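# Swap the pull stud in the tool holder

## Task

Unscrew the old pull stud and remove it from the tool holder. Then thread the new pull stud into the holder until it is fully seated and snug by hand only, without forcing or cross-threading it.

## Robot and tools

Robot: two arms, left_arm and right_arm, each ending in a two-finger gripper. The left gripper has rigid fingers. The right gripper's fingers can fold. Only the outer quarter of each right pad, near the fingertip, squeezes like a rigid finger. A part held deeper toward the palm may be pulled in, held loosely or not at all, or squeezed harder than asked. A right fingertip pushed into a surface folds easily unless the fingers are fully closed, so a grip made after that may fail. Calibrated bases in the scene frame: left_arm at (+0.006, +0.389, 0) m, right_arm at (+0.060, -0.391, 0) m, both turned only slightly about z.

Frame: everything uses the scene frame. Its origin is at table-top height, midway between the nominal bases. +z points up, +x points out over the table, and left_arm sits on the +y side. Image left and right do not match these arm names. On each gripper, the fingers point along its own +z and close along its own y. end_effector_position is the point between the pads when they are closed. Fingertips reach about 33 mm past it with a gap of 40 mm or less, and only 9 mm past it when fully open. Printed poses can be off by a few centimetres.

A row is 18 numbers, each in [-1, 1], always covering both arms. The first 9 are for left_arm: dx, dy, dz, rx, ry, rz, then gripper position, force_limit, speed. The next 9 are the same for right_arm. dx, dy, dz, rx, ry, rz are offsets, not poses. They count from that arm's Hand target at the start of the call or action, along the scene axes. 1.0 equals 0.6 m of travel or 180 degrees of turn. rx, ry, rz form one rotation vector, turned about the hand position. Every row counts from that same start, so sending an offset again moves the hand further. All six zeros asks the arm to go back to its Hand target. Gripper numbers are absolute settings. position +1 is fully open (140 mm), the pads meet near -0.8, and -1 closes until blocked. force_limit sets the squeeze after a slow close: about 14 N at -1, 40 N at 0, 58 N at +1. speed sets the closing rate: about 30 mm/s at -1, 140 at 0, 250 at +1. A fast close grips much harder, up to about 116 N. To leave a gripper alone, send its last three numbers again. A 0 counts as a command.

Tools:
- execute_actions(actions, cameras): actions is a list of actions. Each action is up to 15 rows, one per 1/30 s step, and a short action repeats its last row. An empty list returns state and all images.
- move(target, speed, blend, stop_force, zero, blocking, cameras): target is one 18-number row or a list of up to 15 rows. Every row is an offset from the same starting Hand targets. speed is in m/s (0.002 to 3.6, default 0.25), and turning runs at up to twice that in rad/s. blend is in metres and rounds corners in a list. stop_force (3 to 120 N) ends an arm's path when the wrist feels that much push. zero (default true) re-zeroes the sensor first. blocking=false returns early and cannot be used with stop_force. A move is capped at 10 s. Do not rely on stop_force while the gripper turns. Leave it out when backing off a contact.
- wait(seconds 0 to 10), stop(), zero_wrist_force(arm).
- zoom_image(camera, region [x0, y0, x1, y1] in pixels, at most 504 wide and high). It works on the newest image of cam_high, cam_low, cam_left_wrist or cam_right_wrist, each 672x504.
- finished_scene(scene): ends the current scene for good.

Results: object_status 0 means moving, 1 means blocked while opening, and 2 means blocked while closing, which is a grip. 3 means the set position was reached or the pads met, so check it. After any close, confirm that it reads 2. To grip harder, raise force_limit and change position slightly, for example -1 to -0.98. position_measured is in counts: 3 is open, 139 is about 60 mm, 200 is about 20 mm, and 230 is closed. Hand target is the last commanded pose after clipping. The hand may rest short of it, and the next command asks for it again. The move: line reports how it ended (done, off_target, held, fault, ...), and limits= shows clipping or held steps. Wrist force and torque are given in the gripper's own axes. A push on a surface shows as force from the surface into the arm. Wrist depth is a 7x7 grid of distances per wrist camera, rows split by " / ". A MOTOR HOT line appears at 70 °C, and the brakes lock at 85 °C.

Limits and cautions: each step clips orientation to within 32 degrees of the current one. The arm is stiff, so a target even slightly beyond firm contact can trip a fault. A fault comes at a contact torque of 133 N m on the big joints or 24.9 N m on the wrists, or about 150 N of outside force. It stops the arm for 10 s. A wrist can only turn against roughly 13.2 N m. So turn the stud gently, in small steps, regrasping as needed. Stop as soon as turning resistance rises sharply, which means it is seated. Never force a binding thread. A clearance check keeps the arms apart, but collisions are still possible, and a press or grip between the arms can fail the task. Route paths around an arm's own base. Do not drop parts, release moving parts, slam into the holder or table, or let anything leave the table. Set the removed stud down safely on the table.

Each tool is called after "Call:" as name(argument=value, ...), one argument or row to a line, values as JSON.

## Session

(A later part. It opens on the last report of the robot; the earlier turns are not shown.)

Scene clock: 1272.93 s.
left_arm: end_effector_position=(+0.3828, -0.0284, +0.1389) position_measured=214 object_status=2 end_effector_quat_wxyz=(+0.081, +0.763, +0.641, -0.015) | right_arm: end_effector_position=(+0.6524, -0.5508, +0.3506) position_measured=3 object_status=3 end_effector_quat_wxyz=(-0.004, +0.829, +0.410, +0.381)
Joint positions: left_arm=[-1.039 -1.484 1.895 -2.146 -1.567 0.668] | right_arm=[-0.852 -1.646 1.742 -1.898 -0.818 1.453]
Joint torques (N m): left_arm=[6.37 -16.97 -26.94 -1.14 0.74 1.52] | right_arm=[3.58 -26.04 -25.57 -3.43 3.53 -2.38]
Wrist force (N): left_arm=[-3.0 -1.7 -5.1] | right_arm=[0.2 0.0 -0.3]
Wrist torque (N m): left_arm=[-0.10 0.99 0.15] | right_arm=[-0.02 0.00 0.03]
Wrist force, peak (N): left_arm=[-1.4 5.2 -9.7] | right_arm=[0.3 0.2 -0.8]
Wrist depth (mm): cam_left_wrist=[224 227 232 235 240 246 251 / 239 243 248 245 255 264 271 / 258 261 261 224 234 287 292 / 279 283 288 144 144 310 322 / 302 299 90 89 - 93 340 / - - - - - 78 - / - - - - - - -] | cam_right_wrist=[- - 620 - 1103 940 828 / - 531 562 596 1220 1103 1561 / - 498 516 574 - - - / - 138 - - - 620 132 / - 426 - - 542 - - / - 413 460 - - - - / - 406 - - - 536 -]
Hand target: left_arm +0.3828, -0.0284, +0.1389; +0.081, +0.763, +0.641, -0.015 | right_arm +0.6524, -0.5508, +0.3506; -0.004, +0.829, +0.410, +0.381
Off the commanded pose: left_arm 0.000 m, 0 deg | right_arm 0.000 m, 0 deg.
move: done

Call:
move(
  target=[
    [0.00006,-0.0001035,-0.0007,0.041,-0.071,-0.4935,-1,0,-1,0,0,0,0,0,0,1,1,1],
    [0.00012,-0.000207,-0.00142,0.082,-0.142,-0.987,-1,0,-1,0,0,0,0,0,0,1,1,1],
    [0.00016,-0.000276,-0.0019,-0.05467,0.09467,0.658,-1,0,-1,0,0,0,0,0,0,1,1,1],
  ],
  speed=0.6,
  blend=0.02,
)

Call:
move(
  target=[0.00004,-0.000069,-0.00048,0.02733,-0.04733,-0.329,-1,0,-1,0,0,0,0,0,0,1,1,1],
  speed=0.4,
)

Call:
move(
  target=[
    [0,0,0,0,0,0,-0.5,0,-0.6,0,0,0,0,0,0,1,1,1],
    [0,0,0,-0.041,0.071,0.4935,-0.5,0,-0.6,0,0,0,0,0,0,1,1,1],
    [0,0,0,-0.082,0.142,0.987,-0.5,0,-0.6,0,0,0,0,0,0,1,1,1],
    [0,0,0,0.041,-0.071,-0.4935,-0.5,0,-0.6,0,0,0,0,0,0,1,1,1],
    [0,0,0,0,0,0,-0.5,0,-0.6,0,0,0,0,0,0,1,1,1],
    [0,0,0,-0.041,0.071,0.4935,-0.5,0,-0.6,0,0,0,0,0,0,1,1,1],
    [0,0,0,-0.082,0.142,0.987,-0.5,0,-0.6,0,0,0,0,0,0,1,1,1],
  ],
  speed=1.1,
  blend=[0,0.02,0.02,0.02,0.02,0.02,0],
  cameras=["cam_left_wrist"],
)

Call:
zoom_image(
  camera="cam_left_wrist",
  region=[306, 180, 406, 280],
)

Scene clock: 1287.47 s.
left_arm: end_effector_position=(+0.3829, -0.0286, +0.1378) position_measured=214 object_status=2 end_effector_quat_wxyz=(+0.029, -0.174, +0.981, -0.078) | right_arm: end_effector_position=(+0.6524, -0.5508, +0.3506) position_measured=3 object_status=3 end_effector_quat_wxyz=(-0.004, +0.829, +0.410, +0.381)
Joint positions: left_arm=[-1.041 -1.484 1.897 -2.15 -1.565 4.854] | right_arm=[-0.852 -1.646 1.742 -1.898 -0.818 1.453]
Joint torques (N m): left_arm=[13.02 -11.7 -28.3 -0.85 1.21 1.5] | right_arm=[4.07 -26.09 -25.74 -3.57 3.48 -2.43]
Wrist force (N): left_arm=[-2.0 2.6 -8.8] | right_arm=[0.2 0.2 -0.3]
Wrist torque (N m): left_arm=[-0.34 0.89 0.17] | right_arm=[0.01 -0.01 0.04]
Wrist force, peak (N): left_arm=[-0.7 4.6 -9.7] | right_arm=[-0.2 0.3 -0.8]
Wrist depth (mm): cam_left_wrist=[273 263 253 244 236 230 222 / 290 283 264 246 246 242 234 / 314 300 288 222 256 256 247 / 334 320 307 144 269 273 262 / 382 - 90 89 - 93 273 / - - - - - 78 - / - - - - - - -] | cam_right_wrist=[- - 599 - 1098 940 859 / - - 558 - 1020 1077 1171 / - - - 565 - - - / - 138 - 542 579 - 132 / - - - - 542 599 - / - 417 - - - - - / - 406 429 - - 519 545]
Hand target: left_arm +0.3829, -0.0285, +0.1378; +0.029, -0.174, +0.981, -0.078 | right_arm +0.6524, -0.5508, +0.3506; -0.004, +0.829, +0.410, +0.381
Off the commanded pose: left_arm 0.000 m, 0 deg | right_arm 0.000 m, 0 deg.
move: done

Scene clock: 1289.33 s.
left_arm: end_effector_position=(+0.3829, -0.0286, +0.1375) position_measured=214 object_status=2 end_effector_quat_wxyz=(+0.063, +0.340, +0.937, -0.053) | right_arm: end_effector_position=(+0.6524, -0.5508, +0.3506) position_measured=3 object_status=3 end_effector_quat_wxyz=(-0.004, +0.829, +0.410, +0.381)
Joint positions: left_arm=[-1.04 -1.483 1.898 -2.151 -1.566 5.903] | right_arm=[-0.852 -1.646 1.742 -1.898 -0.818 1.453]
Joint torques (N m): left_arm=[9.03 -11.7 -28.43 -1.07 0.09 1.57] | right_arm=[3.79 -26.74 -25.67 -3.46 3.4 -2.35]
Wrist force (N): left_arm=[-2.8 -0.3 -7.1] | right_arm=[-0.2 0.1 -0.3]
Wrist torque (N m): left_arm=[-0.15 0.97 0.03] | right_arm=[0.00 0.07 0.04]
Wrist force, peak (N): left_arm=[-2.1 2.7 -9.4] | right_arm=[0.0 0.7 -0.3]
Wrist depth (mm): cam_left_wrist=[242 242 236 232 230 228 226 / 262 256 256 242 245 243 243 / 287 291 268 220 231 262 262 / 314 305 - 144 236 293 286 / 349 - 90 89 - 93 306 / - - - - - 78 - / - - - - - - -] | cam_right_wrist=[- 553 588 677 1114 936 831 / 476 521 578 - 1326 1072 - / 453 - - 574 - - - / - 148 - - - - 133 / - - - - - - - / - - 445 - - - - / - 403 419 - - - -]
Hand target: left_arm +0.3829, -0.0286, +0.1375; +0.063, +0.341, +0.937, -0.053 | right_arm +0.6524, -0.5508, +0.3506; -0.004, +0.829, +0.410, +0.381
Off the commanded pose: left_arm 0.000 m, 0 deg | right_arm 0.000 m, 0 deg.
move: done

Scene clock: 1294.93 s.
left_arm: end_effector_position=(+0.3829, -0.0286, +0.1375) position_measured=192 object_status=3 end_effector_quat_wxyz=(+0.052, +0.937, -0.340, +0.063) | right_arm: end_effector_position=(+0.6524, -0.5508, +0.3506) position_measured=3 object_status=3 end_effector_quat_wxyz=(-0.004, +0.829, +0.410, +0.381)
Joint positions: left_arm=[-1.04 -1.482 1.895 -2.147 -1.565 -3.524] | right_arm=[-0.852 -1.646 1.742 -1.898 -0.818 1.453]
Joint torques (N m): left_arm=[-7.48 -40.66 -16.84 -1.13 0.26 -1.58] | right_arm=[4.05 -26.8 -26.1 -3.56 3.49 -2.45]
Wrist force (N): left_arm=[-2.9 0.1 -0.4] | right_arm=[0.1 0.3 -0.5]
Wrist torque (N m): left_arm=[-0.07 0.60 -0.03] | right_arm=[0.04 0.01 0.04]
Wrist force, peak (N): left_arm=[-2.8 -0.5 -7.2] | right_arm=[-0.3 0.4 -0.6]
Wrist depth (mm): cam_left_wrist=[249 255 255 257 259 262 264 / 258 260 262 258 267 270 274 / 266 268 270 221 232 279 281 / 275 277 273 171 146 289 292 / - 79 90 290 - 88 82 / - 65 - 303 - - - / - - - 312 - - -] | cam_right_wrist=[- - - 667 1098 952 843 / - - - - 1062 1119 - / - - - - - 1443 1254 / - 138 - 539 - - 132 / - 444 483 - 544 - - / - 427 - - 519 - - / - - - - - - -]
Hand target: left_arm +0.3829, -0.0286, +0.1375; +0.052, +0.937, -0.340, +0.063 | right_arm +0.6524, -0.5508, +0.3506; -0.004, +0.829, +0.410, +0.381
Off the commanded pose: left_arm 0.000 m, 0 deg | right_arm 0.000 m, 0 deg.
move: done
Images, in order (width x height): cam_left_wrist 672x504.

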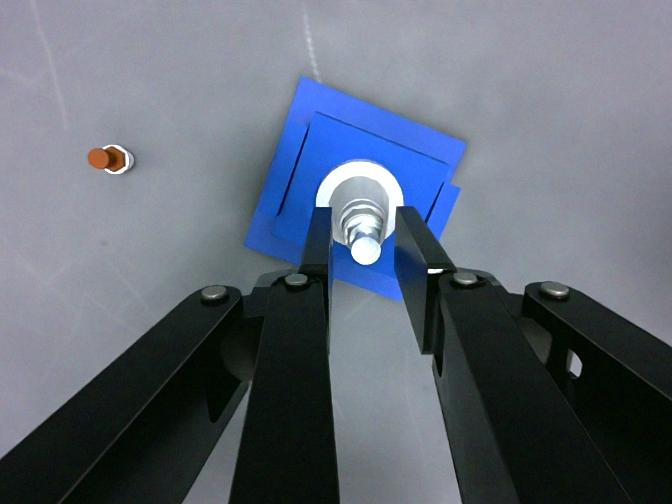

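Scaled by 5.040 from the camera's 672x504 image, which has a finer 960x720 frame.

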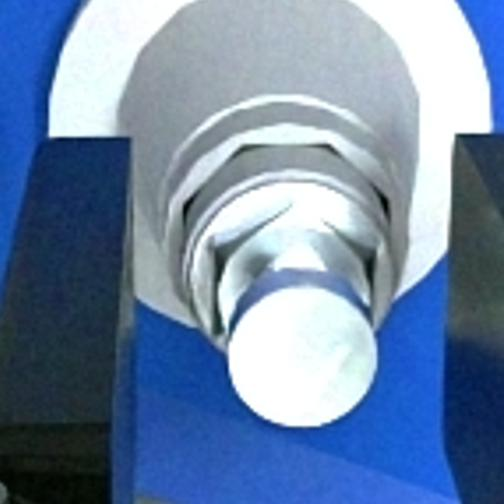

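Call:
move(
  target=[
    [0,0,0,0,0,0,-1,0,-1,0,0,0,0,0,0,1,1,1],
    [0.00006,-0.0001035,-0.00072,0.041,-0.071,-0.4935,-1,0,-1,0,0,0,0,0,0,1,1,1],
  ],
  speed=0.4,
  blend=0,
)

Call:
move(
  target=[0.00004,-0.000069,-0.00048,0.02733,-0.04733,-0.329,-1,0,-1,0,0,0,0,0,0,1,1,1],
  speed=0.35,
)

Scene clock: 1306.00 s.
left_arm: end_effector_position=(+0.3829, -0.0286, +0.1371) position_measured=214 object_status=2 end_effector_quat_wxyz=(+0.008, -0.422, +0.903, -0.082) | right_arm: end_effector_position=(+0.6524, -0.5508, +0.3506) position_measured=3 object_status=3 end_effector_quat_wxyz=(-0.004, +0.829, +0.410, +0.381)
Joint positions: left_arm=[-1.041 -1.482 1.898 -2.151 -1.564 -1.953] | right_arm=[-0.852 -1.646 1.742 -1.898 -0.818 1.453]
Joint torques (N m): left_arm=[14.13 -16.45 -29.71 -3.21 -1.81 1.47] | right_arm=[4.32 -26.7 -25.68 -3.53 3.41 -2.46]
Wrist force (N): left_arm=[-3.1 -2.0 0.2] | right_arm=[0.1 0.0 -0.1]
Wrist torque (N m): left_arm=[-0.19 0.73 -0.07] | right_arm=[-0.03 0.00 0.03]
Wrist force, peak (N): left_arm=[-4.0 5.4 -5.5] | right_arm=[-0.1 0.0 -0.8]
Wrist depth (mm): cam_left_wrist=[278 269 260 250 243 234 228 / 293 282 272 253 250 246 237 / - 298 286 220 232 255 248 / 326 315 301 145 144 268 259 / - 328 90 89 - 93 269 / - 64 - - - - - / - - - - - - -] | cam_right_wrist=[524 - - 713 1093 964 825 / - 513 - - 1282 1093 - / - - - 579 - 1651 - / - 139 - - - - 132 / - - 472 - 542 - - / - - - 486 - - 581 / - - 410 435 482 - -]
Hand target: left_arm +0.3829, -0.0286, +0.1371; +0.008, -0.422, +0.903, -0.082 | right_arm +0.6524, -0.5508, +0.3506; -0.004, +0.829, +0.410, +0.381
Off the commanded pose: left_arm 0.000 m, 0 deg | right_arm 0.000 m, 0 deg.
move: done

Scene clock: 1308.03 s.
left_arm: end_effector_position=(+0.3829, -0.0287, +0.1368) position_measured=214 object_status=2 end_effector_quat_wxyz=(+0.048, +0.086, +0.993, -0.068) | right_arm: end_effector_position=(+0.6524, -0.5508, +0.3506) position_measured=3 object_status=3 end_effector_quat_wxyz=(-0.004, +0.829, +0.410, +0.381)
Joint positions: left_arm=[-1.04 -1.482 1.899 -2.153 -1.565 -0.905] | right_arm=[-0.852 -1.646 1.742 -1.898 -0.818 1.453]
Joint torques (N m): left_arm=[10.89 -13.85 -27.79 -3.03 -0.38 1.6] | right_arm=[4.44 -26.62 -25.85 -3.54 3.46 -2.46]
Wrist force (N): left_arm=[-5.2 -1.9 -3.2] | right_arm=[0.1 -0.1 -0.5]
Wrist torque (N m): left_arm=[-0.17 0.99 -0.06] | right_arm=[-0.03 0.01 0.04]
Wrist force, peak (N): left_arm=[-6.4 -3.6 0.1] | right_arm=[0.2 0.1 -0.7]
Wrist depth (mm): cam_left_wrist=[258 251 246 236 231 225 220 / 277 269 262 240 245 242 233 / 298 293 282 220 255 258 251 / 333 319 303 145 235 275 270 / 363 339 90 89 - 93 286 / - 64 - - - - - / - - - - - - -] | cam_right_wrist=[- - - - 1125 952 856 / - 529 556 - 1254 1098 - / 455 501 518 - - - - / - 138 - 550 591 - 132 / - - - 490 - - - / - - - 474 - - 588 / - - 430 436 - - -]
Hand target: left_arm +0.3830, -0.0287, +0.1368; +0.048, +0.086, +0.993, -0.068 | right_arm +0.6524, -0.5508, +0.3506; -0.004, +0.829, +0.410, +0.381
Off the commanded pose: left_arm 0.000 m, 0 deg | right_arm 0.000 m, 0 deg.
move: done

Call:
move(
  target=[0.00002,-0.0000345,-0.00024,0.01367,-0.02367,-0.1645,-1,0,-1,0,0,0,0,0,0,1,1,1],
  speed=0.3,
)

Call:
move(
  target=[0.00002,-0.0000345,-0.00024,0.01367,-0.02367,-0.1645,-1,0,-1,0,0,0,0,0,0,1,1,1],
  speed=0.3,
)

Call:
move(
  target=[0.00002,-0.0000345,-0.00024,0.01367,-0.02367,-0.1645,-1,0,-1,0,0,0,0,0,0,1,1,1],
  speed=0.3,
  cameras=["cam_left_wrist"],
)

Scene clock: 1316.43 s.
left_arm: end_effector_position=(+0.3830, -0.0287, +0.1366) position_measured=214 object_status=2 end_effector_quat_wxyz=(+0.063, +0.340, +0.937, -0.053) | right_arm: end_effector_position=(+0.6524, -0.5508, +0.3506) position_measured=3 object_status=3 end_effector_quat_wxyz=(-0.004, +0.829, +0.410, +0.381)
Joint positions: left_arm=[-1.04 -1.482 1.899 -2.154 -1.566 -0.381] | right_arm=[-0.852 -1.646 1.742 -1.898 -0.818 1.453]
Joint torques (N m): left_arm=[11.56 -13.39 -28.89 -2.94 -0.24 1.28] | right_arm=[4.3 -26.85 -25.75 -3.54 3.48 -2.47]
Wrist force (N): left_arm=[-2.5 -0.4 -6.2] | right_arm=[0.3 0.2 -0.3]
Wrist torque (N m): left_arm=[-0.15 0.95 0.03] | right_arm=[0.01 -0.03 0.04]
Wrist force, peak (N): left_arm=[-5.4 -1.3 -6.7] | right_arm=[0.0 0.2 -0.8]
Wrist depth (mm): cam_left_wrist=[242 241 236 233 228 228 223 / 261 260 255 241 245 246 242 / 286 281 273 219 229 264 261 / 313 309 - 145 128 288 283 / 349 328 90 89 - 93 306 / - 64 - - - 78 - / - - - - - - -] | cam_right_wrist=[- - - 671 1103 948 840 / - 534 - - 1062 1098 - / - 504 509 - 691 - - / - 138 - - - - 132 / - 438 - - 552 - - / - - - 467 - - - / - - - - - - -]
Hand target: left_arm +0.3830, -0.0287, +0.1366; +0.063, +0.341, +0.937, -0.053 | right_arm +0.6524, -0.5508, +0.3506; -0.004, +0.829, +0.410, +0.381
Off the commanded pose: left_arm 0.000 m, 0 deg | right_arm 0.000 m, 0 deg.
move: done

Scene clock: 1317.80 s.
left_arm: end_effector_position=(+0.3829, -0.0287, +0.1365) position_measured=214 object_status=2 end_effector_quat_wxyz=(+0.075, +0.571, +0.816, -0.035) | right_arm: end_effector_position=(+0.6524, -0.5508, +0.3506) position_measured=3 object_status=3 end_effector_quat_wxyz=(-0.004, +0.829, +0.410, +0.381)
Joint positions: left_arm=[-1.039 -1.481 1.899 -2.153 -1.567 0.144] | right_arm=[-0.852 -1.646 1.742 -1.898 -0.818 1.453]
Joint torques (N m): left_arm=[13.91 -14.93 -29.26 -0.31 -0.71 1.49] | right_arm=[4.59 -27.04 -25.9 -3.55 3.52 -2.47]
Wrist force (N): left_arm=[-4.7 -0.9 -3.9] | right_arm=[-0.2 -0.1 -0.2]
Wrist torque (N m): left_arm=[-0.18 1.01 -0.08] | right_arm=[-0.05 0.06 0.04]
Wrist force, peak (N): left_arm=[-7.7 -6.2 -1.2] | right_arm=[0.1 0.5 -0.5]
Wrist depth (mm): cam_left_wrist=[229 230 231 231 233 233 235 / 247 247 247 244 245 253 254 / 268 269 265 222 226 275 276 / 293 295 292 145 237 300 303 / 323 312 90 89 - 93 322 / - 64 - - - - - / - - - - - - -] | cam_right_wrist=[526 - - 697 1114 968 847 / - - - 609 1240 1077 - / - - - - - 1103 - / - 138 - - - - 132 / - 421 - 510 - - - / - 408 - - 508 548 - / - - 416 - 485 511 -]
Hand target: left_arm +0.3830, -0.0287, +0.1365; +0.075, +0.572, +0.816, -0.035 | right_arm +0.6524, -0.5508, +0.3506; -0.004, +0.829, +0.410, +0.381
Off the commanded pose: left_arm 0.000 m, 0 deg | right_arm 0.000 m, 0 deg.
move: done

Scene clock: 1319.17 s.
left_arm: end_effector_position=(+0.3830, -0.0288, +0.1364) position_measured=214 object_status=2 end_effector_quat_wxyz=(+0.081, +0.763, +0.641, -0.015) | right_arm: end_effector_position=(+0.6524, -0.5508, +0.3506) position_measured=3 object_status=3 end_effector_quat_wxyz=(-0.004, +0.829, +0.410, +0.381)
Joint positions: left_arm=[-1.039 -1.481 1.898 -2.153 -1.567 0.668] | right_arm=[-0.852 -1.646 1.742 -1.898 -0.818 1.453]
Joint torques (N m): left_arm=[13.8 -16.96 -27.25 -0.49 -1.49 1.3] | right_arm=[4.57 -26.23 -25.85 -3.53 3.45 -2.47]
Wrist force (N): left_arm=[-6.5 0.9 -0.7] | right_arm=[-0.2 0.3 -0.3]
Wrist torque (N m): left_arm=[-0.20 1.01 0.01] | right_arm=[0.04 0.07 0.04]
Wrist force, peak (N): left_arm=[-7.0 -5.6 -2.4] | right_arm=[-0.1 0.3 -0.6]
Wrist depth (mm): cam_left_wrist=[221 225 230 232 238 246 248 / 237 240 245 243 253 261 268 / 254 258 259 222 231 283 290 / 275 280 287 145 143 308 318 / 297 - 90 89 - 93 338 / - 64 - - - 78 - / - - - - - - -] | cam_right_wrist=[- - 641 - 1136 952 840 / - - - - 1268 1067 1227 / - - - - 593 641 - / - 138 - - 588 - 132 / - - - - 542 - - / - - - - 503 - - / - - - 465 499 - -]
Hand target: left_arm +0.3830, -0.0287, +0.1364; +0.081, +0.763, +0.641, -0.015 | right_arm +0.6524, -0.5508, +0.3506; -0.004, +0.829, +0.410, +0.381
Off the commanded pose: left_arm 0.000 m, 0 deg | right_arm 0.000 m, 0 deg.
move: done
Images, in order (width x height): cam_left_wrist 672x504.

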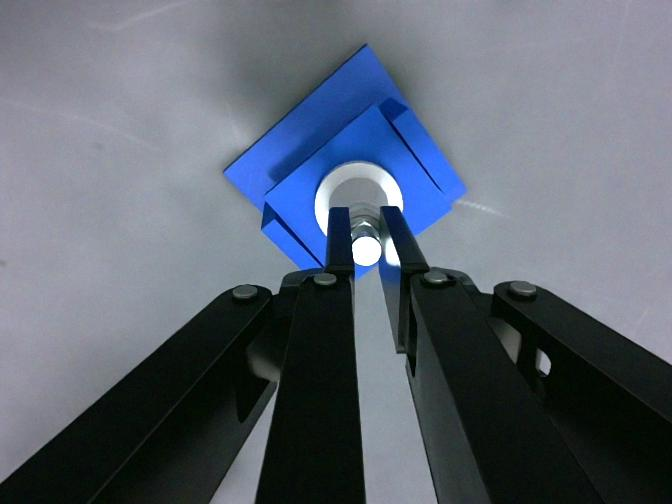

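Call:
move(
  target=[0.00002,-0.0000345,-0.00024,0.01367,-0.02367,-0.1645,-1,0,-1,0,0,0,0,0,0,1,1,1],
  speed=0.3,
)

Call:
move(
  target=[0.00002,-0.0000345,-0.00024,0.01367,-0.02367,-0.1645,-1,0,-1,0,0,0,0,0,0,1,1,1],
  speed=0.3,
)

Call:
move(
  target=[0.00002,-0.0000345,-0.00024,0.01367,-0.02367,-0.1645,-1,0,-1,0,0,0,0,0,0,1,1,1],
  speed=0.3,
)

Scene clock: 1326.60 s.
left_arm: end_effector_position=(+0.3830, -0.0288, +0.1362) position_measured=214 object_status=2 end_effector_quat_wxyz=(+0.082, +0.903, +0.421, +0.006) | right_arm: end_effector_position=(+0.6524, -0.5508, +0.3506) position_measured=3 object_status=3 end_effector_quat_wxyz=(-0.004, +0.829, +0.410, +0.381)
Joint positions: left_arm=[-1.039 -1.48 1.898 -2.152 -1.567 1.192] | right_arm=[-0.852 -1.646 1.742 -1.898 -0.818 1.453]
Joint torques (N m): left_arm=[14.91 -13.91 -27.79 -0.56 -1.78 1.49] | right_arm=[4.67 -26.95 -25.51 -3.52 3.44 -2.51]
Wrist force (N): left_arm=[-4.0 0.1 -4.4] | right_arm=[-0.1 0.2 -0.4]
Wrist torque (N m): left_arm=[-0.07 0.85 -0.13] | right_arm=[0.03 0.04 0.03]
Wrist force, peak (N): left_arm=[-6.4 -4.2 -2.4] | right_arm=[0.0 0.7 -0.3]
Wrist depth (mm): cam_left_wrist=[219 225 231 238 245 253 262 / 237 238 245 240 257 271 280 / 247 251 259 221 271 290 301 / 262 272 279 145 296 312 326 / 279 282 90 89 - 93 345 / - 64 - - - - - / - - - - - - -] | cam_right_wrist=[- 607 - - 1119 936 840 / - - 574 - 681 1119 1342 / - 508 548 - - 657 - / 445 138 - 526 - 609 132 / - - - - - - - / - - - - 527 554 - / - 422 - - 496 - 537]
Hand target: left_arm +0.3830, -0.0288, +0.1362; +0.082, +0.903, +0.421, +0.007 | right_arm +0.6524, -0.5508, +0.3506; -0.004, +0.829, +0.410, +0.381
Off the commanded pose: left_arm 0.000 m, 0 deg | right_arm 0.000 m, 0 deg.
move: done

Scene clock: 1327.97 s.
left_arm: end_effector_position=(+0.3830, -0.0288, +0.1361) position_measured=214 object_status=2 end_effector_quat_wxyz=(+0.077, +0.982, +0.173, +0.028) | right_arm: end_effector_position=(+0.6524, -0.5508, +0.3506) position_measured=3 object_status=3 end_effector_quat_wxyz=(-0.004, +0.829, +0.410, +0.381)
Joint positions: left_arm=[-1.039 -1.48 1.897 -2.152 -1.567 1.715] | right_arm=[-0.852 -1.646 1.742 -1.898 -0.818 1.453]
Joint torques (N m): left_arm=[13.03 -15.06 -28.24 -1.1 -2.85 1.28] | right_arm=[4.66 -27.21 -26.18 -3.58 3.42 -2.5]
Wrist force (N): left_arm=[0.0 2.2 -2.2] | right_arm=[0.0 0.3 -0.2]
Wrist torque (N m): left_arm=[-0.16 0.80 -0.03] | right_arm=[0.05 0.03 0.03]
Wrist force, peak (N): left_arm=[-4.8 0.4 -4.1] | right_arm=[-0.2 0.6 -0.6]
Wrist depth (mm): cam_left_wrist=[224 231 236 245 252 261 271 / 235 240 248 249 263 275 285 / 246 252 260 221 278 291 305 / 258 268 274 145 286 308 321 / 271 274 90 89 - 93 337 / - 64 - - - - - / - - - - - - -] | cam_right_wrist=[526 - - - 1114 964 840 / 489 514 - - 1189 1072 1214 / 463 - - 562 650 - 1443 / - 138 - 510 591 609 132 / - - - - 517 - - / - 439 439 - - - - / - 397 - 452 469 - -]
Hand target: left_arm +0.3830, -0.0288, +0.1361; +0.077, +0.982, +0.173, +0.028 | right_arm +0.6524, -0.5508, +0.3506; -0.004, +0.829, +0.410, +0.381
Off the commanded pose: left_arm 0.000 m, 0 deg | right_arm 0.000 m, 0 deg.
move: done

Scene clock: 1329.33 s.
left_arm: end_effector_position=(+0.3830, -0.0288, +0.1359) position_measured=214 object_status=2 end_effector_quat_wxyz=(+0.067, +0.993, -0.087, +0.047) | right_arm: end_effector_position=(+0.6524, -0.5508, +0.3506) position_measured=3 object_status=3 end_effector_quat_wxyz=(-0.004, +0.829, +0.410, +0.381)
Joint positions: left_arm=[-1.04 -1.48 1.897 -2.152 -1.566 2.239] | right_arm=[-0.852 -1.646 1.742 -1.898 -0.818 1.453]
Joint torques (N m): left_arm=[13.29 -12.56 -27.01 -0.01 -2.15 1.39] | right_arm=[4.92 -27.23 -25.7 -3.69 3.48 -2.44]
Wrist force (N): left_arm=[-1.8 0.8 -7.3] | right_arm=[-0.3 0.5 0.1]
Wrist torque (N m): left_arm=[-0.04 0.74 -0.17] | right_arm=[0.09 0.10 0.04]
Wrist force, peak (N): left_arm=[-0.8 0.3 -8.1] | right_arm=[-0.3 0.1 -0.7]
Wrist depth (mm): cam_left_wrist=[- 241 246 251 258 264 267 / 243 247 254 251 266 273 281 / 252 257 261 221 272 285 292 / 262 278 274 155 236 - 309 / 273 274 90 89 - 93 318 / - 64 - - - - - / - - - - - - -] | cam_right_wrist=[501 564 - - 1108 972 811 / 496 - 520 639 1072 1119 - / 470 - 539 - - - 1500 / - 148 489 - - - 132 / - - - - - 566 - / - - 440 - - 521 - / - 396 425 - - - -]
Hand target: left_arm +0.3830, -0.0288, +0.1359; +0.067, +0.993, -0.087, +0.047 | right_arm +0.6524, -0.5508, +0.3506; -0.004, +0.829, +0.410, +0.381
Off the commanded pose: left_arm 0.000 m, 0 deg | right_arm 0.000 m, 0 deg.
move: done

Call:
move(
  target=[0.00002,-0.0000345,-0.00022,0.01367,-0.02367,-0.1645,-1,0,-1,0,0,0,0,0,0,1,1,1],
  speed=0.3,
)

Call:
move(
  target=[0.00002,-0.0000345,-0.00022,0.01367,-0.02367,-0.1645,-1,0,-1,0,0,0,0,0,0,1,1,1],
  speed=0.3,
  cameras=["cam_left_wrist"],
)

Call:
zoom_image(
  camera="cam_left_wrist",
  region=[306, 180, 406, 280],
)

Scene clock: 1336.63 s.
left_arm: end_effector_position=(+0.3830, -0.0288, +0.1358) position_measured=214 object_status=2 end_effector_quat_wxyz=(+0.052, +0.936, -0.341, +0.063) | right_arm: end_effector_position=(+0.6524, -0.5508, +0.3506) position_measured=3 object_status=3 end_effector_quat_wxyz=(-0.004, +0.829, +0.410, +0.381)
Joint positions: left_arm=[-1.04 -1.48 1.897 -2.152 -1.565 2.762] | right_arm=[-0.852 -1.646 1.742 -1.898 -0.818 1.453]
Joint torques (N m): left_arm=[14.7 -22.56 -26.71 -3.65 -2 1.31] | right_arm=[4.57 -27.06 -25.19 -3.65 3.49 -2.51]
Wrist force (N): left_arm=[1.7 1.5 -1.0] | right_arm=[-0.1 0.2 -0.4]
Wrist torque (N m): left_arm=[-0.11 0.58 -0.05] | right_arm=[0.02 0.05 0.04]
Wrist force, peak (N): left_arm=[-2.6 1.3 -7.1] | right_arm=[-0.3 0.3 -0.8]
Wrist depth (mm): cam_left_wrist=[249 250 253 255 258 259 263 / 257 258 261 256 263 268 271 / 265 269 267 220 231 278 281 / 272 275 277 145 231 284 289 / 283 281 90 89 - 93 298 / - 64 - - - - - / - - - - - - -] | cam_right_wrist=[518 - - 704 1114 956 843 / - - - - 1334 1082 1416 / 461 - - 584 615 636 1399 / 445 138 - 540 602 641 135 / - - - - 535 599 - / - 423 - - - - - / - - 426 443 482 - 548]
Hand target: left_arm +0.3830, -0.0288, +0.1358; +0.052, +0.936, -0.341, +0.063 | right_arm +0.6524, -0.5508, +0.3506; -0.004, +0.829, +0.410, +0.381
Off the commanded pose: left_arm 0.000 m, 0 deg | right_arm 0.000 m, 0 deg.
move: done

Scene clock: 1338.00 s.
left_arm: end_effector_position=(+0.3830, -0.0288, +0.1357) position_measured=214 object_status=2 end_effector_quat_wxyz=(+0.034, +0.816, -0.572, +0.074) | right_arm: end_effector_position=(+0.6524, -0.5508, +0.3506) position_measured=3 object_status=3 end_effector_quat_wxyz=(-0.004, +0.829, +0.410, +0.381)
Joint positions: left_arm=[-1.041 -1.48 1.898 -2.153 -1.565 3.286] | right_arm=[-0.852 -1.646 1.742 -1.898 -0.818 1.453]
Joint torques (N m): left_arm=[13.67 -25.17 -25.06 -3.9 -1.72 1.4] | right_arm=[4.91 -27.67 -25.15 -3.68 3.5 -2.5]
Wrist force (N): left_arm=[-1.3 0.7 -3.3] | right_arm=[0.0 0.1 -0.2]
Wrist torque (N m): left_arm=[-0.05 0.64 -0.15] | right_arm=[0.01 0.03 0.03]
Wrist force, peak (N): left_arm=[-0.7 4.8 -4.9] | right_arm=[-0.3 0.6 -0.4]
Wrist depth (mm): cam_left_wrist=[263 258 258 256 255 254 250 / 273 270 266 261 260 260 258 / 281 283 274 221 225 269 265 / 292 287 285 156 236 276 276 / 300 293 90 89 - 93 280 / - 64 - - - - - / - - - - - - -] | cam_right_wrist=[- - - 673 1141 956 822 / - 546 554 620 1268 1119 - / - 497 501 565 - - - / - 138 - 537 605 617 132 / - 440 435 - - 591 - / - 426 453 - - - - / - - 404 - - - -]
Hand target: left_arm +0.3830, -0.0288, +0.1357; +0.034, +0.816, -0.572, +0.074 | right_arm +0.6524, -0.5508, +0.3506; -0.004, +0.829, +0.410, +0.381
Off the commanded pose: left_arm 0.000 m, 0 deg | right_arm 0.000 m, 0 deg.
move: done
Images, in order (width x height): cam_left_wrist 672x504.

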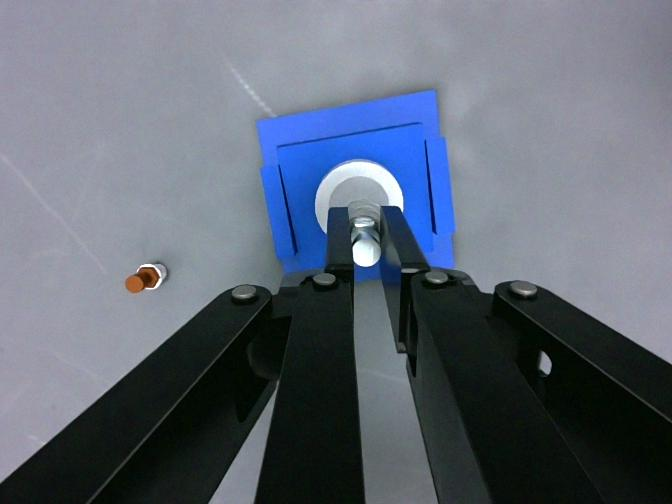

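Scaled by 5.040 from the camera's 672x504 image, which has a finer 960x720 frame.

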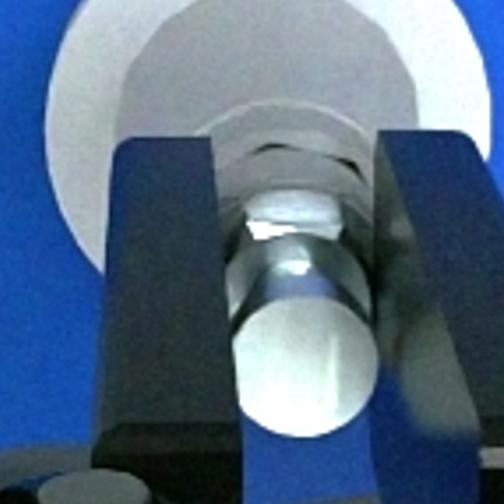

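Call:
zoom_image(
  camera="cam_left_wrist",
  region=[340, 200, 390, 250],
)

Scaled by 10.080 from the camera's 672x504 image, which has a finer 960x720 frame.

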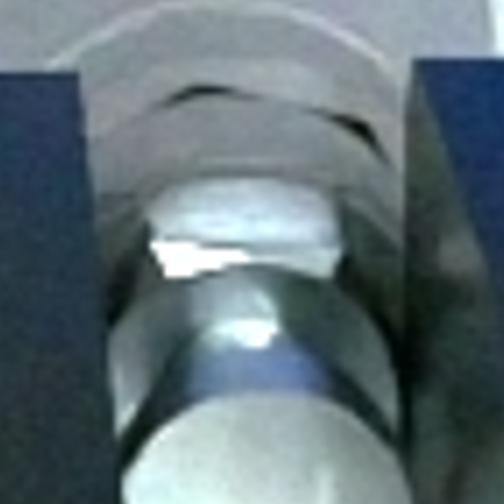

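Call:
execute_actions(
  actions=[
    [[0,0,0,0,0,0,-0.5,0,-1,0,0,0,0,0,0,1,1,1]],
    [[0,0,0,0,0,0,-0.5,0,-1,0,0,0,0,0,0,1,1,1]],
  ],
  cameras=["cam_left_wrist"],
)

Call:
zoom_image(
  camera="cam_left_wrist",
  region=[316, 190, 416, 290],
)

Scene clock: 1375.10 s.
left_arm: end_effector_position=(+0.3830, -0.0288, +0.1356) position_measured=192 object_status=3 end_effector_quat_wxyz=(+0.034, +0.816, -0.572, +0.074) | right_arm: end_effector_position=(+0.6524, -0.5508, +0.3506) position_measured=3 object_status=3 end_effector_quat_wxyz=(-0.004, +0.829, +0.410, +0.381)
Joint positions: left_arm=[-1.04 -1.48 1.898 -2.153 -1.565 3.286] | right_arm=[-0.852 -1.646 1.742 -1.898 -0.818 1.453]
Joint torques (N m): left_arm=[11.61 -26.59 -27.39 -0.95 1.3 0.68] | right_arm=[4.76 -27.11 -25.64 -3.57 3.5 -2.47]
Wrist force (N): left_arm=[-3.1 0.1 0.0] | right_arm=[0.0 0.1 -0.3]
Wrist torque (N m): left_arm=[-0.09 0.64 0.06] | right_arm=[0.00 0.03 0.04]
Wrist force, peak (N): left_arm=[-1.1 0.5 -3.5] | right_arm=[0.3 0.3 -0.6]
Wrist depth (mm): cam_left_wrist=[264 261 258 256 254 253 250 / 271 270 263 261 259 261 258 / 284 276 274 220 225 267 266 / 292 287 283 169 147 273 273 / 298 84 90 288 - 88 279 / - 65 - 301 - - - / - - - - - - -] | cam_right_wrist=[531 - - - 1125 944 828 / - - - - 1289 1108 1289 / - - - - - 1416 1408 / - 138 - - - 625 132 / - - - 503 - - - / - - 435 - - - - / - 408 441 - - 506 -]
Hand target: left_arm +0.3830, -0.0288, +0.1357; +0.034, +0.816, -0.572, +0.074 | right_arm +0.6524, -0.5508, +0.3506; -0.004, +0.829, +0.410, +0.381
Off the commanded pose: left_arm 0.000 m, 0 deg | right_arm 0.000 m, 0 deg.
Images, in order (width x height): cam_left_wrist 672x504.

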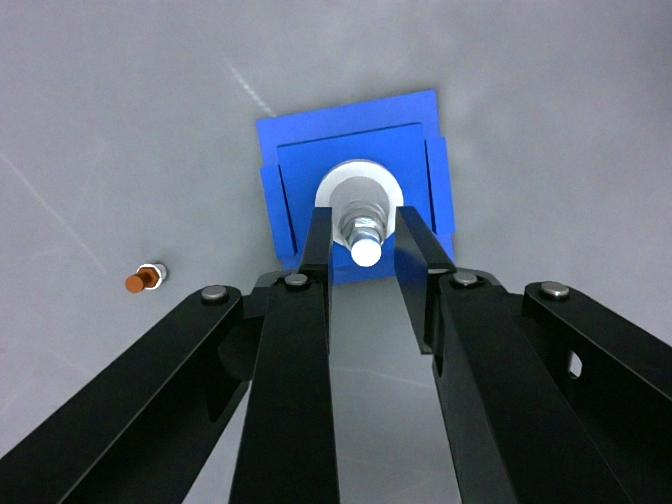

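Scaled by 5.040 from the camera's 672x504 image, which has a finer 960x720 frame.

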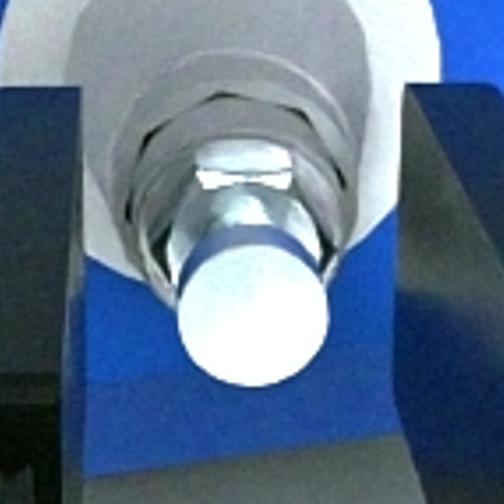

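Call:
move(
  target=[
    [-0.0082,0.0142,0.0987,0,0,0,-0.5,0,-1,0,0,0,0,0,0,1,1,1],
    [-0.25,0.25,0.2,0,0,0,-0.5,0,-1,0,0,0,0,0,0,1,1,1],
  ],
  speed=0.25,
  blend=[0.02,0],
  cameras=["all"],
)

Scene clock: 1444.90 s.
left_arm: end_effector_position=(+0.2331, +0.1211, +0.2556) position_measured=192 object_status=3 end_effector_quat_wxyz=(+0.034, +0.816, -0.572, +0.074) | right_arm: end_effector_position=(+0.6524, -0.5508, +0.3506) position_measured=3 object_status=3 end_effector_quat_wxyz=(-0.004, +0.829, +0.410, +0.381)
Joint positions: left_arm=[-1.258 -2.115 2.062 -1.676 -1.53 3.071] | right_arm=[-0.852 -1.646 1.742 -1.898 -0.818 1.453]
Joint torques (N m): left_arm=[6.02 -14.73 -29.92 -1.54 -1.8 -0.44] | right_arm=[4.96 -26.83 -25.56 -3.72 3.46 -2.47]
Wrist force (N): left_arm=[-3.2 0.2 -0.4] | right_arm=[-0.1 0.0 -0.4]
Wrist torque (N m): left_arm=[-0.07 0.68 -0.01] | right_arm=[-0.01 0.04 0.04]
Wrist force, peak (N): left_arm=[-5.9 1.5 -1.8] | right_arm=[0.2 0.5 -0.5]
Wrist depth (mm): cam_left_wrist=[379 375 366 368 367 363 362 / 392 386 382 383 376 374 370 / 406 - - 391 389 385 381 / 417 421 - 400 146 396 393 / 433 79 90 416 - 88 401 / - 65 - 429 - - - / - - - - - - -] | cam_right_wrist=[- 575 - - 1130 960 853 / - - - 591 1416 1098 1268 / - - - 557 - - - / - 138 - 526 610 - 133 / - - - - - - - / - 407 - - - 569 - / - 400 - 449 - - -]
Hand target: left_arm +0.2330, +0.1212, +0.2557; +0.034, +0.816, -0.572, +0.074 | right_arm +0.6524, -0.5508, +0.3506; -0.004, +0.829, +0.410, +0.381
Off the commanded pose: left_arm 0.000 m, 0 deg | right_arm 0.000 m, 0 deg.
move: done

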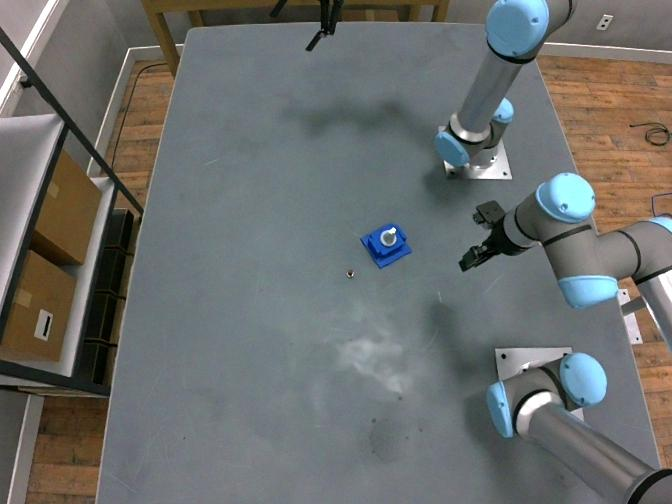

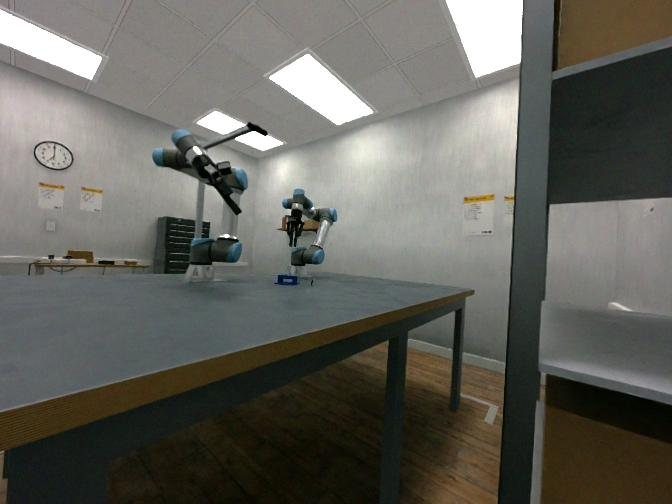

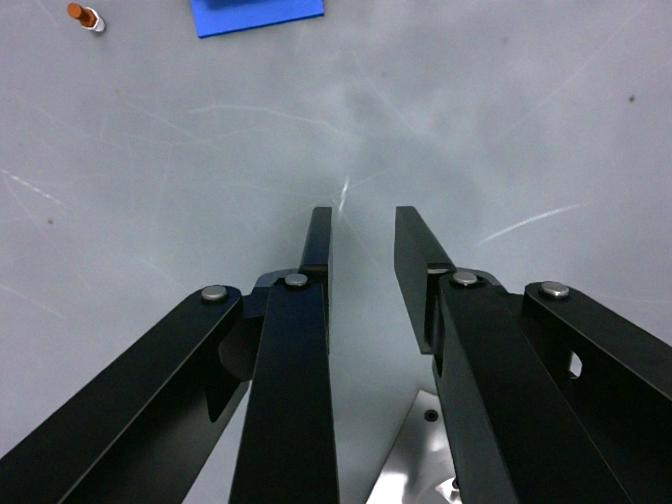

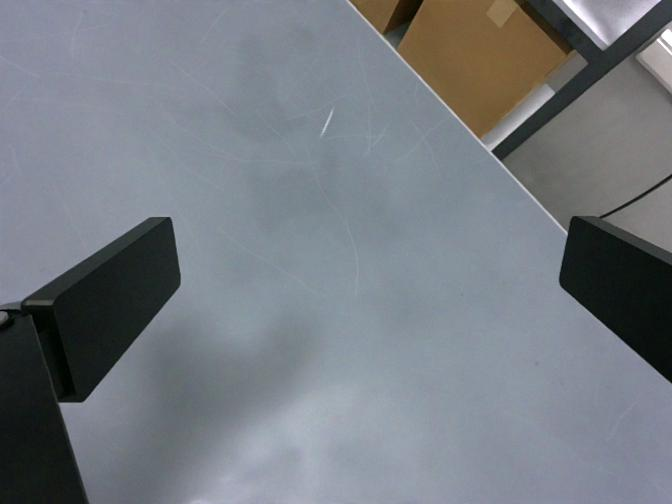

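Call:
move(
  target=[0.199,-0.1095,-0.2168,-0.2644,-0.0972,0,-0.5,0,-1,0,0,0,0,0,0,1,1,1],
  speed=0.2,
  cameras=["cam_left_wrist"],
)

Scene clock: 1516.83 s.
left_arm: end_effector_position=(+0.3525, +0.0555, +0.1256) position_measured=192 object_status=3 end_effector_quat_wxyz=(+0.274, +0.713, -0.492, +0.418) | right_arm: end_effector_position=(+0.6524, -0.5508, +0.3506) position_measured=3 object_status=3 end_effector_quat_wxyz=(-0.004, +0.829, +0.410, +0.381)
Joint positions: left_arm=[-0.831 -1.37 2.721 -3.946 -1.843 3.327] | right_arm=[-0.852 -1.646 1.742 -1.898 -0.818 1.453]
Joint torques (N m): left_arm=[-10.24 -5.56 -2.5 -5.63 0.34 0.99] | right_arm=[5.35 -27.5 -24.99 -3.72 3.53 -2.45]
Wrist force (N): left_arm=[0.0 1.3 0.7] | right_arm=[-0.1 0.1 -0.2]
Wrist torque (N m): left_arm=[0.28 -0.06 0.04] | right_arm=[0.01 0.04 0.04]
Wrist force, peak (N): left_arm=[-3.5 0.2 -0.5] | right_arm=[-0.1 0.3 -0.7]
Wrist depth (mm): cam_left_wrist=[- 517 611 518 - 525 477 / 443 451 - 455 419 431 418 / 377 387 - 246 361 354 353 / 322 320 - 256 146 312 304 / 282 79 90 267 - 88 82 / - 65 - 243 - - - / - - - 219 - - -] | cam_right_wrist=[513 - - - 1125 933 831 / 514 - 549 656 1130 1136 1765 / - - 579 571 - 1561 - / - 138 - 546 - - 132 / - - - - - - - / - 416 - - 520 539 - / - - - 473 479 518 -]
Hand target: left_arm +0.3524, +0.0555, +0.1256; +0.274, +0.713, -0.492, +0.418 | right_arm +0.6524, -0.5508, +0.3506; -0.004, +0.829, +0.410, +0.381
Off the commanded pose: left_arm 0.000 m, 0 deg | right_arm 0.000 m, 0 deg.
move: done
Images, in order (width x height): cam_left_wrist 672x504.

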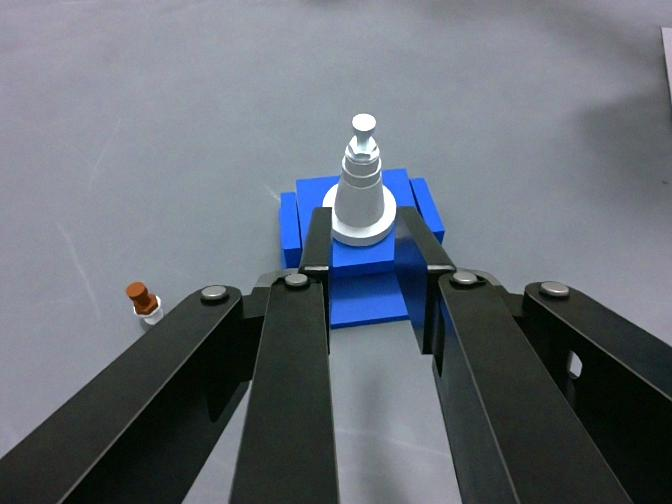

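Call:
zoom_image(
  camera="cam_left_wrist",
  region=[320, 105, 410, 195],
)

Call:
zoom_image(
  camera="cam_left_wrist",
  region=[340, 125, 385, 170],
)

Scaled by 5.600 from the camera's 672x504 image, which has a finer 960x720 frame.

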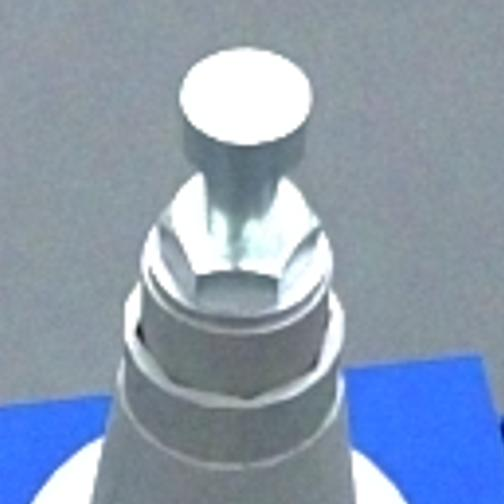

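Scaled by 11.200 from the camera's 672x504 image, which has a finer 960x720 frame.

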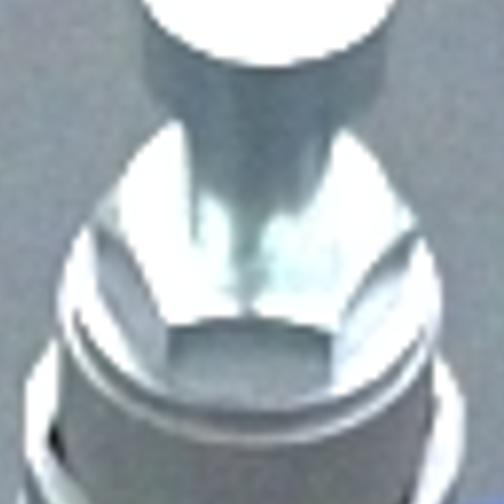

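Call:
zoom_image(
  camera="cam_left_wrist",
  region=[340, 145, 364, 169],
)

Call:
zoom_image(
  camera="cam_left_wrist",
  region=[362, 145, 386, 169],
)

Scaled by 21.000 from the camera's 672x504 image, which has a finer 960x720 frame.

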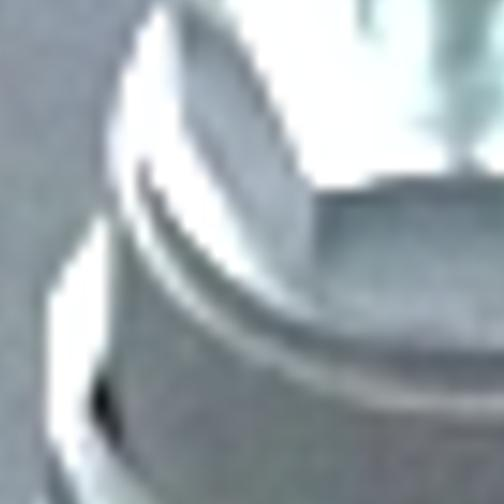

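Scaled by 21.000 from the camera's 672x504 image, which has a finer 960x720 frame.

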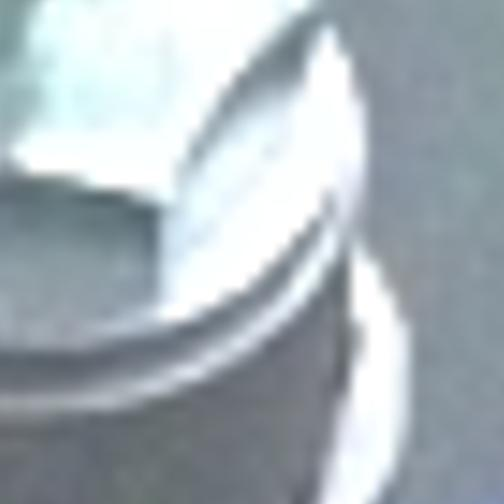

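Call:
zoom_image(
  camera="cam_left_wrist",
  region=[118, 272, 178, 332],
)

Scaled by 8.400 from the camera's 672x504 image, which has a finer 960x720 frame.

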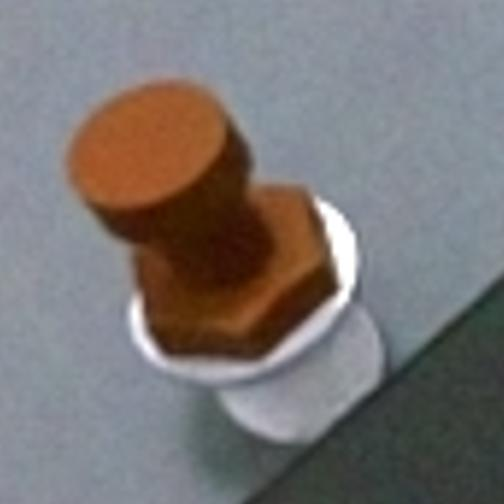

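Call:
move(
  target=[-0.199,0.1095,0.2168,0.2644,0.0972,0,-0.5,0,-1,0,0,0,0,0,0,1,1,1],
  speed=0.25,
)

Call:
move(
  target=[0.2418,-0.2358,-0.1013,-0.01367,0.02367,0.1645,-0.5,0,-1,0,0,0,0,0,0,1,1,1],
  speed=0.25,
  cameras=["cam_left_wrist"],
)

Scene clock: 1590.10 s.
left_arm: end_effector_position=(+0.2330, +0.1211, +0.2556) position_measured=192 object_status=3 end_effector_quat_wxyz=(+0.034, +0.816, -0.572, +0.074) | right_arm: end_effector_position=(+0.6524, -0.5508, +0.3506) position_measured=3 object_status=3 end_effector_quat_wxyz=(-0.004, +0.829, +0.410, +0.381)
Joint positions: left_arm=[-1.258 -2.115 2.062 -1.676 -1.53 3.071] | right_arm=[-0.852 -1.646 1.742 -1.898 -0.818 1.453]
Joint torques (N m): left_arm=[13.55 -14.59 -32.05 -0.76 -1.7 0.89] | right_arm=[5.25 -27.53 -25.27 -3.71 3.45 -2.5]
Wrist force (N): left_arm=[-3.2 0.2 -0.3] | right_arm=[0.2 0.1 -0.5]
Wrist torque (N m): left_arm=[-0.07 0.68 -0.01] | right_arm=[0.00 -0.02 0.04]
Wrist force, peak (N): left_arm=[-3.1 0.7 -1.5] | right_arm=[-0.5 0.5 -0.6]
Wrist depth (mm): cam_left_wrist=[380 374 373 369 367 363 364 / 391 386 383 379 379 374 374 / 412 393 397 391 391 385 390 / 417 419 - 130 146 396 392 / 431 79 90 417 - 88 400 / - 65 - 431 - - - / - - - - - - -] | cam_right_wrist=[476 - - - 1119 952 831 / 496 550 562 - 1208 1098 - / - - 513 - - 654 - / - 138 - - - 618 132 / - - - - - - - / - - 444 473 - - 582 / - 405 449 445 - - -]
Hand target: left_arm +0.2330, +0.1212, +0.2557; +0.034, +0.816, -0.572, +0.074 | right_arm +0.6524, -0.5508, +0.3506; -0.004, +0.829, +0.410, +0.381
Off the commanded pose: left_arm 0.000 m, 0 deg | right_arm 0.000 m, 0 deg.
move: done

Scene clock: 1591.63 s.
left_arm: end_effector_position=(+0.3781, -0.0202, +0.1949) position_measured=192 object_status=3 end_effector_quat_wxyz=(+0.052, +0.936, -0.341, +0.063) | right_arm: end_effector_position=(+0.6524, -0.5508, +0.3506) position_measured=3 object_status=3 end_effector_quat_wxyz=(-0.004, +0.829, +0.410, +0.381)
Joint positions: left_arm=[-1.041 -1.551 1.813 -1.996 -1.565 2.762] | right_arm=[-0.852 -1.646 1.742 -1.898 -0.818 1.453]
Joint torques (N m): left_arm=[-10.32 -18.94 -25.29 -1.75 1.64 -0.93] | right_arm=[4.59 -27.71 -25.61 -3.63 3.54 -2.57]
Wrist force (N): left_arm=[-3.5 0.2 -0.4] | right_arm=[0.0 0.0 -0.5]
Wrist torque (N m): left_arm=[-0.05 0.73 -0.02] | right_arm=[0.00 0.02 0.04]
Wrist force, peak (N): left_arm=[-5.6 1.3 -1.5] | right_arm=[0.0 0.5 -0.5]
Wrist depth (mm): cam_left_wrist=[302 304 308 312 314 317 320 / 313 313 321 315 320 328 331 / 323 326 327 273 325 338 341 / 333 334 338 334 121 349 351 / 343 84 90 353 - 88 78 / - 65 - 366 - - - / - - - 379 - - -] | cam_right_wrist=[524 - - - 1119 960 840 / - 553 - - 687 1062 1147 / - - - 581 755 1136 - / - 138 - 504 - - 132 / - - - 483 - 594 - / - - - - 544 530 - / - 397 - 435 486 - -]
Hand target: left_arm +0.3781, -0.0203, +0.1949; +0.052, +0.936, -0.341, +0.063 | right_arm +0.6524, -0.5508, +0.3506; -0.004, +0.829, +0.410, +0.381
Off the commanded pose: left_arm 0.000 m, 0 deg | right_arm 0.000 m, 0 deg.
move: done
Images, in order (width x height): cam_left_wrist 672x504.

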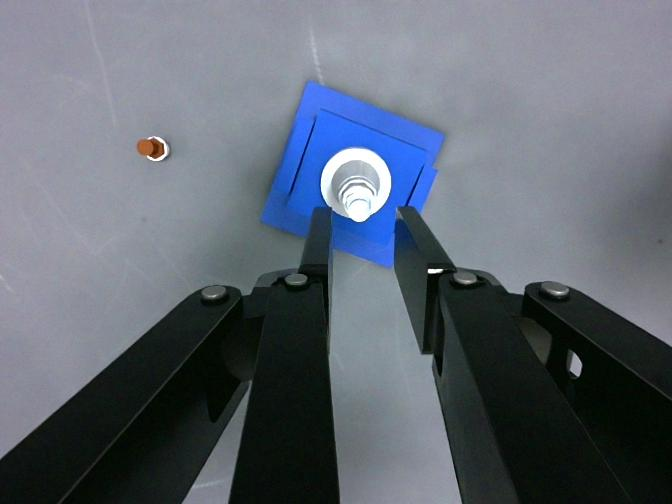

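Call:
zoom_image(
  camera="cam_left_wrist",
  region=[300, 130, 420, 240],
)

Scaled by 4.200 from the camera's 672x504 image, which has a finer 960x720 frame.

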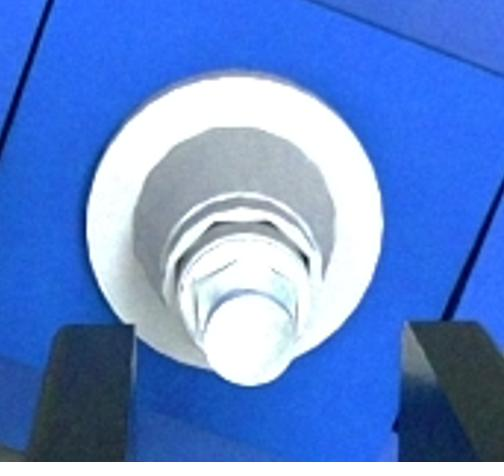

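Call:
move(
  target=[0.00817,-0.0140,-0.0955,0,0,0,-0.5,0,-1,0,0,0,0,0,0,1,1,1],
  speed=0.06,
  cameras=["cam_left_wrist"],
)

Scene clock: 1600.83 s.
left_arm: end_effector_position=(+0.3830, -0.0287, +0.1374) position_measured=192 object_status=3 end_effector_quat_wxyz=(+0.052, +0.936, -0.341, +0.063) | right_arm: end_effector_position=(+0.6524, -0.5508, +0.3506) position_measured=3 object_status=3 end_effector_quat_wxyz=(-0.004, +0.829, +0.410, +0.381)
Joint positions: left_arm=[-1.04 -1.481 1.895 -2.147 -1.565 2.763] | right_arm=[-0.852 -1.646 1.742 -1.898 -0.818 1.453]
Joint torques (N m): left_arm=[13.57 -40.76 -30.57 -0.71 -1.83 1.5] | right_arm=[5.2 -27.96 -25.28 -3.8 3.38 -2.43]
Wrist force (N): left_arm=[-3.3 0.2 -0.4] | right_arm=[0.1 -0.3 -0.5]
Wrist torque (N m): left_arm=[-0.05 0.67 -0.02] | right_arm=[-0.08 0.00 0.04]
Wrist force, peak (N): left_arm=[-3.3 0.1 -1.3] | right_arm=[0.2 0.4 -0.8]
Wrist depth (mm): cam_left_wrist=[251 253 254 256 258 261 266 / 258 260 263 259 266 270 273 / 266 277 269 217 232 279 280 / 275 277 277 171 146 289 299 / 282 84 90 293 - 88 298 / - 65 - 303 - - - / - - - 314 - - -] | cam_right_wrist=[- - - - 1136 944 837 / - 523 565 - 1119 1062 - / 445 - 549 - 639 - - / - 138 - 534 - - 133 / - - - - - 562 - / - - 449 - - - - / - 400 - - - 497 -]
Hand target: left_arm +0.3830, -0.0287, +0.1376; +0.052, +0.936, -0.341, +0.063 | right_arm +0.6524, -0.5508, +0.3506; -0.004, +0.829, +0.410, +0.381
Off the commanded pose: left_arm 0.000 m, 0 deg | right_arm 0.000 m, 0 deg.
move: done
Images, in order (width x height): cam_left_wrist 672x504.

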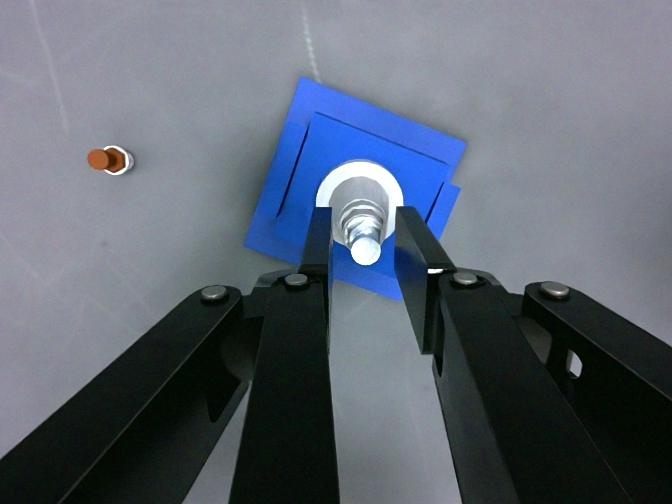

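Call:
zoom_image(
  camera="cam_left_wrist",
  region=[310, 150, 420, 275],
)

Scaled by 4.032 from the camera's 672x504 image, which has a finer 960x720 frame.

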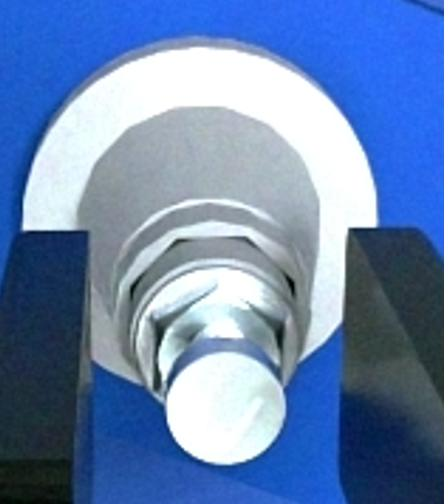

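Call:
zoom_image(
  camera="cam_left_wrist",
  region=[330, 190, 395, 240],
)

Scaled by 7.754 from the camera's 672x504 image, which has a finer 960x720 frame.

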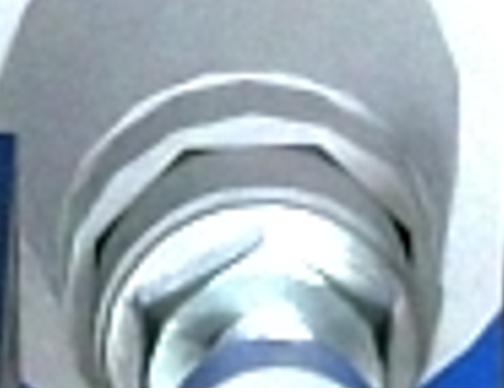

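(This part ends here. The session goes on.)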